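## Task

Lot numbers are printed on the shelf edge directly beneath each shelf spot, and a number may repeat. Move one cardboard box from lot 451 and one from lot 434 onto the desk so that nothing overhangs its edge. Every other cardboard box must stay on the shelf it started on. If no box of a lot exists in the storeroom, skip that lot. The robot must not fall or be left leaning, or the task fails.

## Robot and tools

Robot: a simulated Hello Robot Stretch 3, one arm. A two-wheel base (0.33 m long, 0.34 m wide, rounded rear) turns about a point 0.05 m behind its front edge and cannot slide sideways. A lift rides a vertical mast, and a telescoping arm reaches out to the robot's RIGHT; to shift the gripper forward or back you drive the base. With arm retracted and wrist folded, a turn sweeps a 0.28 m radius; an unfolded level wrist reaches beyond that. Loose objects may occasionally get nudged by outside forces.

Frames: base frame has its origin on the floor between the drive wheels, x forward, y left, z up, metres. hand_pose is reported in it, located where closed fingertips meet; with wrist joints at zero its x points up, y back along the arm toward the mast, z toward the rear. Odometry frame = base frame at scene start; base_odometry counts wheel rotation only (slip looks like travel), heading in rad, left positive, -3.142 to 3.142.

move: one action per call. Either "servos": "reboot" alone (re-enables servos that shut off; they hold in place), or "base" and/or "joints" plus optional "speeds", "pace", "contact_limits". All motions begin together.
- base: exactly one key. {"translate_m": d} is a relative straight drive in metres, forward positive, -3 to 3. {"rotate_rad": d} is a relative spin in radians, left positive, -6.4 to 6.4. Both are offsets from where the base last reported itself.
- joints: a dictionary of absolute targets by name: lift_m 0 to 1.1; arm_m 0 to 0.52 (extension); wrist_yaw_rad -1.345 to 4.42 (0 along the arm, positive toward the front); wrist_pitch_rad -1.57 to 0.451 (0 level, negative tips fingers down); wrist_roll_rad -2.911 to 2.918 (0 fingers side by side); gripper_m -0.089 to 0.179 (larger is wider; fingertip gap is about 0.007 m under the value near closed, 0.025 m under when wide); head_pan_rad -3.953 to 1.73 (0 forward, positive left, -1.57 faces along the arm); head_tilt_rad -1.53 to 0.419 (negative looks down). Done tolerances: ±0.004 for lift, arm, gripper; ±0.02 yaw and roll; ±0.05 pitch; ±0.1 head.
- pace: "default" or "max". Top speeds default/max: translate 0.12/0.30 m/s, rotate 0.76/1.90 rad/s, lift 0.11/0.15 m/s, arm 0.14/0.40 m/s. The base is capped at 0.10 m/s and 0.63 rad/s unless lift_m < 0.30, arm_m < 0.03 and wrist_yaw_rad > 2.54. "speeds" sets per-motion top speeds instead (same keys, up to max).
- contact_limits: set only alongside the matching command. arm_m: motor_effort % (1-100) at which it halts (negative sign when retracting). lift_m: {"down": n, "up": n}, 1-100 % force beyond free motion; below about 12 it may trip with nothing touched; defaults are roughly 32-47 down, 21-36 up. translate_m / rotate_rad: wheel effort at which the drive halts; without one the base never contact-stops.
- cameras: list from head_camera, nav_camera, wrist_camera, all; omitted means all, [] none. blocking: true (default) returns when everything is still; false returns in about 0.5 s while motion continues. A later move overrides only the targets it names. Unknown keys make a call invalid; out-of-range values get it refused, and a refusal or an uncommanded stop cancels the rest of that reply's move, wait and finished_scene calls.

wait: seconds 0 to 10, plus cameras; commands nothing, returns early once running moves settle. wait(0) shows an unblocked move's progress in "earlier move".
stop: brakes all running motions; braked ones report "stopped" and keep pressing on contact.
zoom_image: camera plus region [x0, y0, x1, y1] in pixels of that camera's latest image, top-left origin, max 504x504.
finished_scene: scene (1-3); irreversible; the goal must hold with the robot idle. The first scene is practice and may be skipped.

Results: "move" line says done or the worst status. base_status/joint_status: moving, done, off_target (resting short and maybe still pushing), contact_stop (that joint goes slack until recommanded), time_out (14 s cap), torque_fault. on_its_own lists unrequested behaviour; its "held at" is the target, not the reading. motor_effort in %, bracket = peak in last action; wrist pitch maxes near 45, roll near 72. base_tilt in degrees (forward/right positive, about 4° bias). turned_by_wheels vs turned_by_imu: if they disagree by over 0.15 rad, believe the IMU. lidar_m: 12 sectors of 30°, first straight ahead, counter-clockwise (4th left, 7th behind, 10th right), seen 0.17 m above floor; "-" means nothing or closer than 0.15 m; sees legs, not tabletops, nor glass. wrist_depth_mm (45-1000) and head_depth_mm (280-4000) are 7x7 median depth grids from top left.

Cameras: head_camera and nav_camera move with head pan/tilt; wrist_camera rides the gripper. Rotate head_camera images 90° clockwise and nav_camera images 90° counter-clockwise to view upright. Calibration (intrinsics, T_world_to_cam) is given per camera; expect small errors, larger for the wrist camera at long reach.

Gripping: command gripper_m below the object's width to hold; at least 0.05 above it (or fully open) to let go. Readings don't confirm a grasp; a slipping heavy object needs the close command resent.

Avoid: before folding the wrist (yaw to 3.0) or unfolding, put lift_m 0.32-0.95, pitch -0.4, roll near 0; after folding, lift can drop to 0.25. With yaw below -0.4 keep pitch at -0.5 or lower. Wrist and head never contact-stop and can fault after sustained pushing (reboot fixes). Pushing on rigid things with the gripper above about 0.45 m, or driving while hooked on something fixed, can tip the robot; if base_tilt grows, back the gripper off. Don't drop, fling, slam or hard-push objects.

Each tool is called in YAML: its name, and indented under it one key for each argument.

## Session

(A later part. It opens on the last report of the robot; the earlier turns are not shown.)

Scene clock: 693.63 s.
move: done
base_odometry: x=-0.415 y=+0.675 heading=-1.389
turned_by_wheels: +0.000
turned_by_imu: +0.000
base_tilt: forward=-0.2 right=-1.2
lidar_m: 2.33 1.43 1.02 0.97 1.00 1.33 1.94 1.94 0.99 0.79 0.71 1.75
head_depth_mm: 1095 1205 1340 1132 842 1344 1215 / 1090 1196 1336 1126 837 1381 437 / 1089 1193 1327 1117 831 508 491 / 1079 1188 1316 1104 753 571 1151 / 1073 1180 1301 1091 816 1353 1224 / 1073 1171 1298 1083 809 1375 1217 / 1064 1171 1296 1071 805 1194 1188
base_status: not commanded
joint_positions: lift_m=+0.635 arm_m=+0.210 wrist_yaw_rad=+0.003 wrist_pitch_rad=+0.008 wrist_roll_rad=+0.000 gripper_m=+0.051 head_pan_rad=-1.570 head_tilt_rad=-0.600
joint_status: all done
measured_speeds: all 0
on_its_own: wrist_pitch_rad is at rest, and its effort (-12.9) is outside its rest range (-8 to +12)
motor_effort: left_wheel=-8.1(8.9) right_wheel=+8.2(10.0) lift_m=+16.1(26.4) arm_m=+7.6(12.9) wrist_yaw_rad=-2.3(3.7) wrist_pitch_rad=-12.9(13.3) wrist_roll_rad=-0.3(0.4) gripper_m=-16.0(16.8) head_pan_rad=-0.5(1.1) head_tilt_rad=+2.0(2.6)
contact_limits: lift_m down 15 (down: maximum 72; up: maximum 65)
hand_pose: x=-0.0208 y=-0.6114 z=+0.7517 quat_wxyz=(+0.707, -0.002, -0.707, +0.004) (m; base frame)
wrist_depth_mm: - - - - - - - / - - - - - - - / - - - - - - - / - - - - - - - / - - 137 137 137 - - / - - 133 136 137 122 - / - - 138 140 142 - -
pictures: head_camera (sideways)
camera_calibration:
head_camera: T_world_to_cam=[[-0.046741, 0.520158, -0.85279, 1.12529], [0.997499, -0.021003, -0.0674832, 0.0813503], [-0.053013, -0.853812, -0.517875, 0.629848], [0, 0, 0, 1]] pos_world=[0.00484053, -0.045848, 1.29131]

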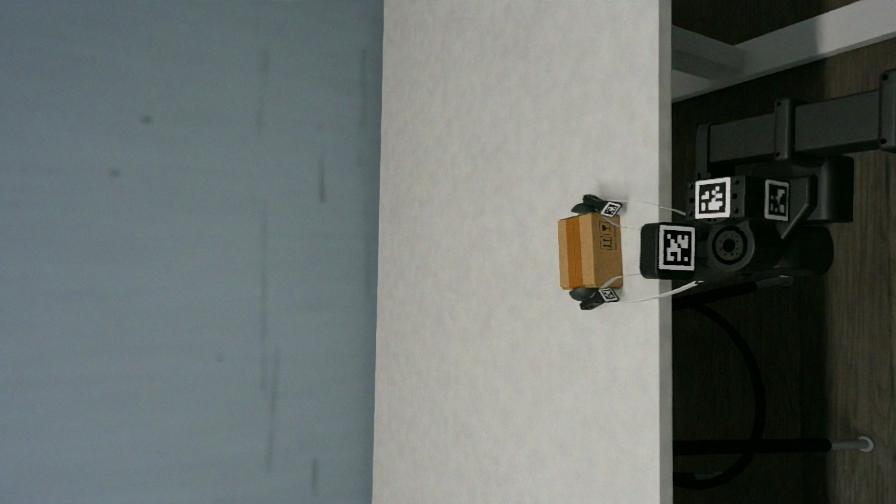

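move:
  joints: {"gripper_m":0.179}
  cameras: []

move:
  joints: {"arm_m":0.0}
  speeds: {"arm_m":0.25}
  cameras: ["head_camera","nav_camera"]

Scene clock: 700.57 s.
move: done
base_odometry: x=-0.415 y=+0.675 heading=-1.389
turned_by_wheels: +0.000
turned_by_imu: +0.000
base_tilt: forward=-0.2 right=-1.2
lidar_m: 2.33 1.43 1.02 0.97 1.00 1.33 1.94 1.94 0.99 0.79 0.71 1.75
head_depth_mm: 1092 1200 1330 1137 841 1331 1216 / 1092 1197 1326 1122 834 1369 435 / 1084 1190 1324 1108 829 516 493 / 1077 1191 1318 1098 752 575 1145 / 1074 1171 1310 1090 817 1347 1221 / 1073 1175 1311 1084 811 1377 1214 / 1066 1169 1296 1066 806 1155 1190
base_status: not commanded
joint_positions: lift_m=+0.635 arm_m=+0.210 wrist_yaw_rad=+0.000 wrist_pitch_rad=-0.041 wrist_roll_rad=+0.000 gripper_m=+0.179 head_pan_rad=-1.570 head_tilt_rad=-0.600
joint_status: all done
measured_speeds: all 0
motor_effort: left_wheel=-7.9(8.7) right_wheel=+8.6(9.2) lift_m=+28.9(28.9) arm_m=-2.0(2.8) wrist_yaw_rad=+0.0(4.0) wrist_pitch_rad=-3.9(13.1) wrist_roll_rad=-0.1(0.4) gripper_m=+2.4(85.0) head_pan_rad=-0.2(1.1) head_tilt_rad=+2.3(3.2)
contact_limits: lift_m down 15 (down: maximum 72; up: maximum 65)
hand_pose: x=-0.0215 y=-0.6100 z=+0.7391 quat_wxyz=(+0.707, +0.015, -0.707, -0.015) (m; base frame)
wrist_depth_mm: - - - - - - - / - - - - - - - / - - - - - - - / - - - 148 134 - - / - 144 131 132 134 - - / - 124 136 137 140 - - / - - - - - - 106
pictures: none
No camera images: "cameras" was empty.

Scene clock: 703.30 s.
move: done
base_odometry: x=-0.415 y=+0.675 heading=-1.389
turned_by_wheels: +0.000
turned_by_imu: +0.000
base_tilt: forward=-0.3 right=-1.1
lidar_m: 2.33 1.43 1.02 0.97 0.99 1.33 1.94 1.94 0.99 0.79 0.71 1.75
head_depth_mm: 1096 1203 1339 1133 842 1340 1222 / 1089 1196 1332 1130 835 1410 1241 / 1081 1185 1328 1110 831 1398 1205 / 1077 1186 1321 1104 752 1399 1232 / 1076 1179 1307 1093 819 1349 1190 / 1066 1172 1303 1079 811 1381 1217 / 1063 1167 1302 1071 803 1158 1188
base_status: not commanded
joint_positions: lift_m=+0.635 arm_m=+0.001 wrist_yaw_rad=-0.001 wrist_pitch_rad=-0.075 wrist_roll_rad=+0.004 gripper_m=+0.179 head_pan_rad=-1.570 head_tilt_rad=-0.600
joint_status: all done
measured_speeds: all 0
motor_effort: left_wheel=-7.9(8.4) right_wheel=+9.4(9.4) lift_m=+26.3(29.7) arm_m=-13.3(15.9) wrist_yaw_rad=+0.2(1.5) wrist_pitch_rad=+2.3(3.9) wrist_roll_rad=-1.3(2.3) gripper_m=+0.6(2.8) head_pan_rad=-0.9(1.2) head_tilt_rad=+2.4(3.6)
contact_limits: lift_m down 15 (down: maximum 72; up: maximum 65)
hand_pose: x=-0.0216 y=-0.3993 z=+0.7305 quat_wxyz=(+0.705, +0.026, -0.708, -0.027) (m; base frame)
wrist_depth_mm: - - - - - - - / - - - - - - - / - - - 334 - - - / - - - 341 - - - / - 144 - - - - - / 122 140 - - - - - / - - - - - - 105
pictures: head_camera (sideways), nav_camera (sideways)
camera_calibration:
head_camera: T_world_to_cam=[[-0.046741, 0.520158, -0.85279, 1.12529], [0.997499, -0.021003, -0.0674832, 0.0813503], [-0.053013, -0.853812, -0.517875, 0.629848], [0, 0, 0, 1]] pos_world=[0.00484053, -0.045848, 1.29131]
nav_camera: T_world_to_cam=[[0.0175172, -0.542766, 0.839702, -1.04964], [-0.999788, -0.0185757, 0.00884985, 0.0448038], [0.0107946, -0.839679, -0.542976, 0.659811], [0, 0, 0, 1]] pos_world=[0.0560587, -0.0148493, 1.23925]

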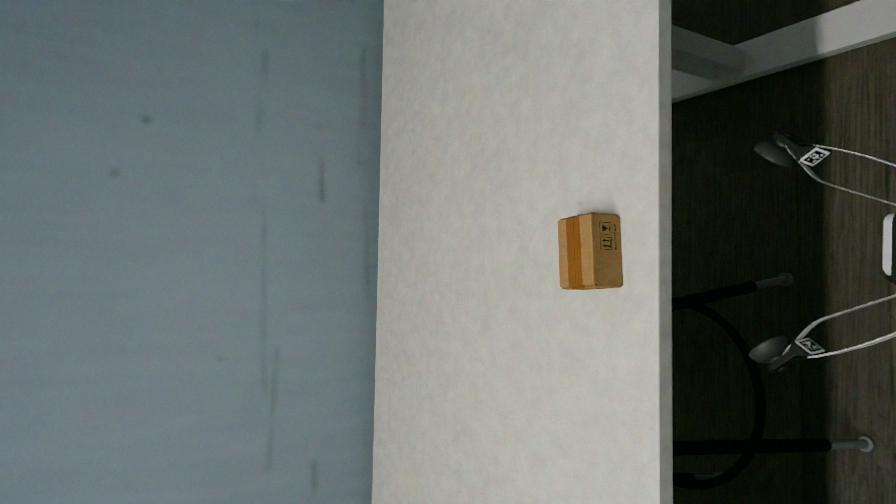

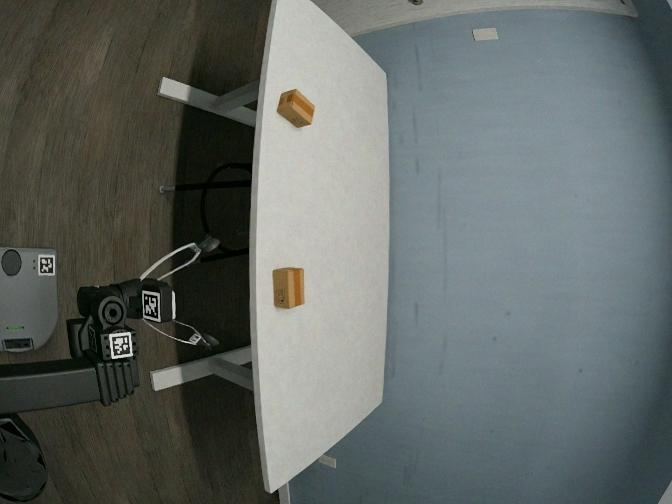

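Both fully on the desk.

finished_scene:
  scene: 2

The scene is finished: the task was done.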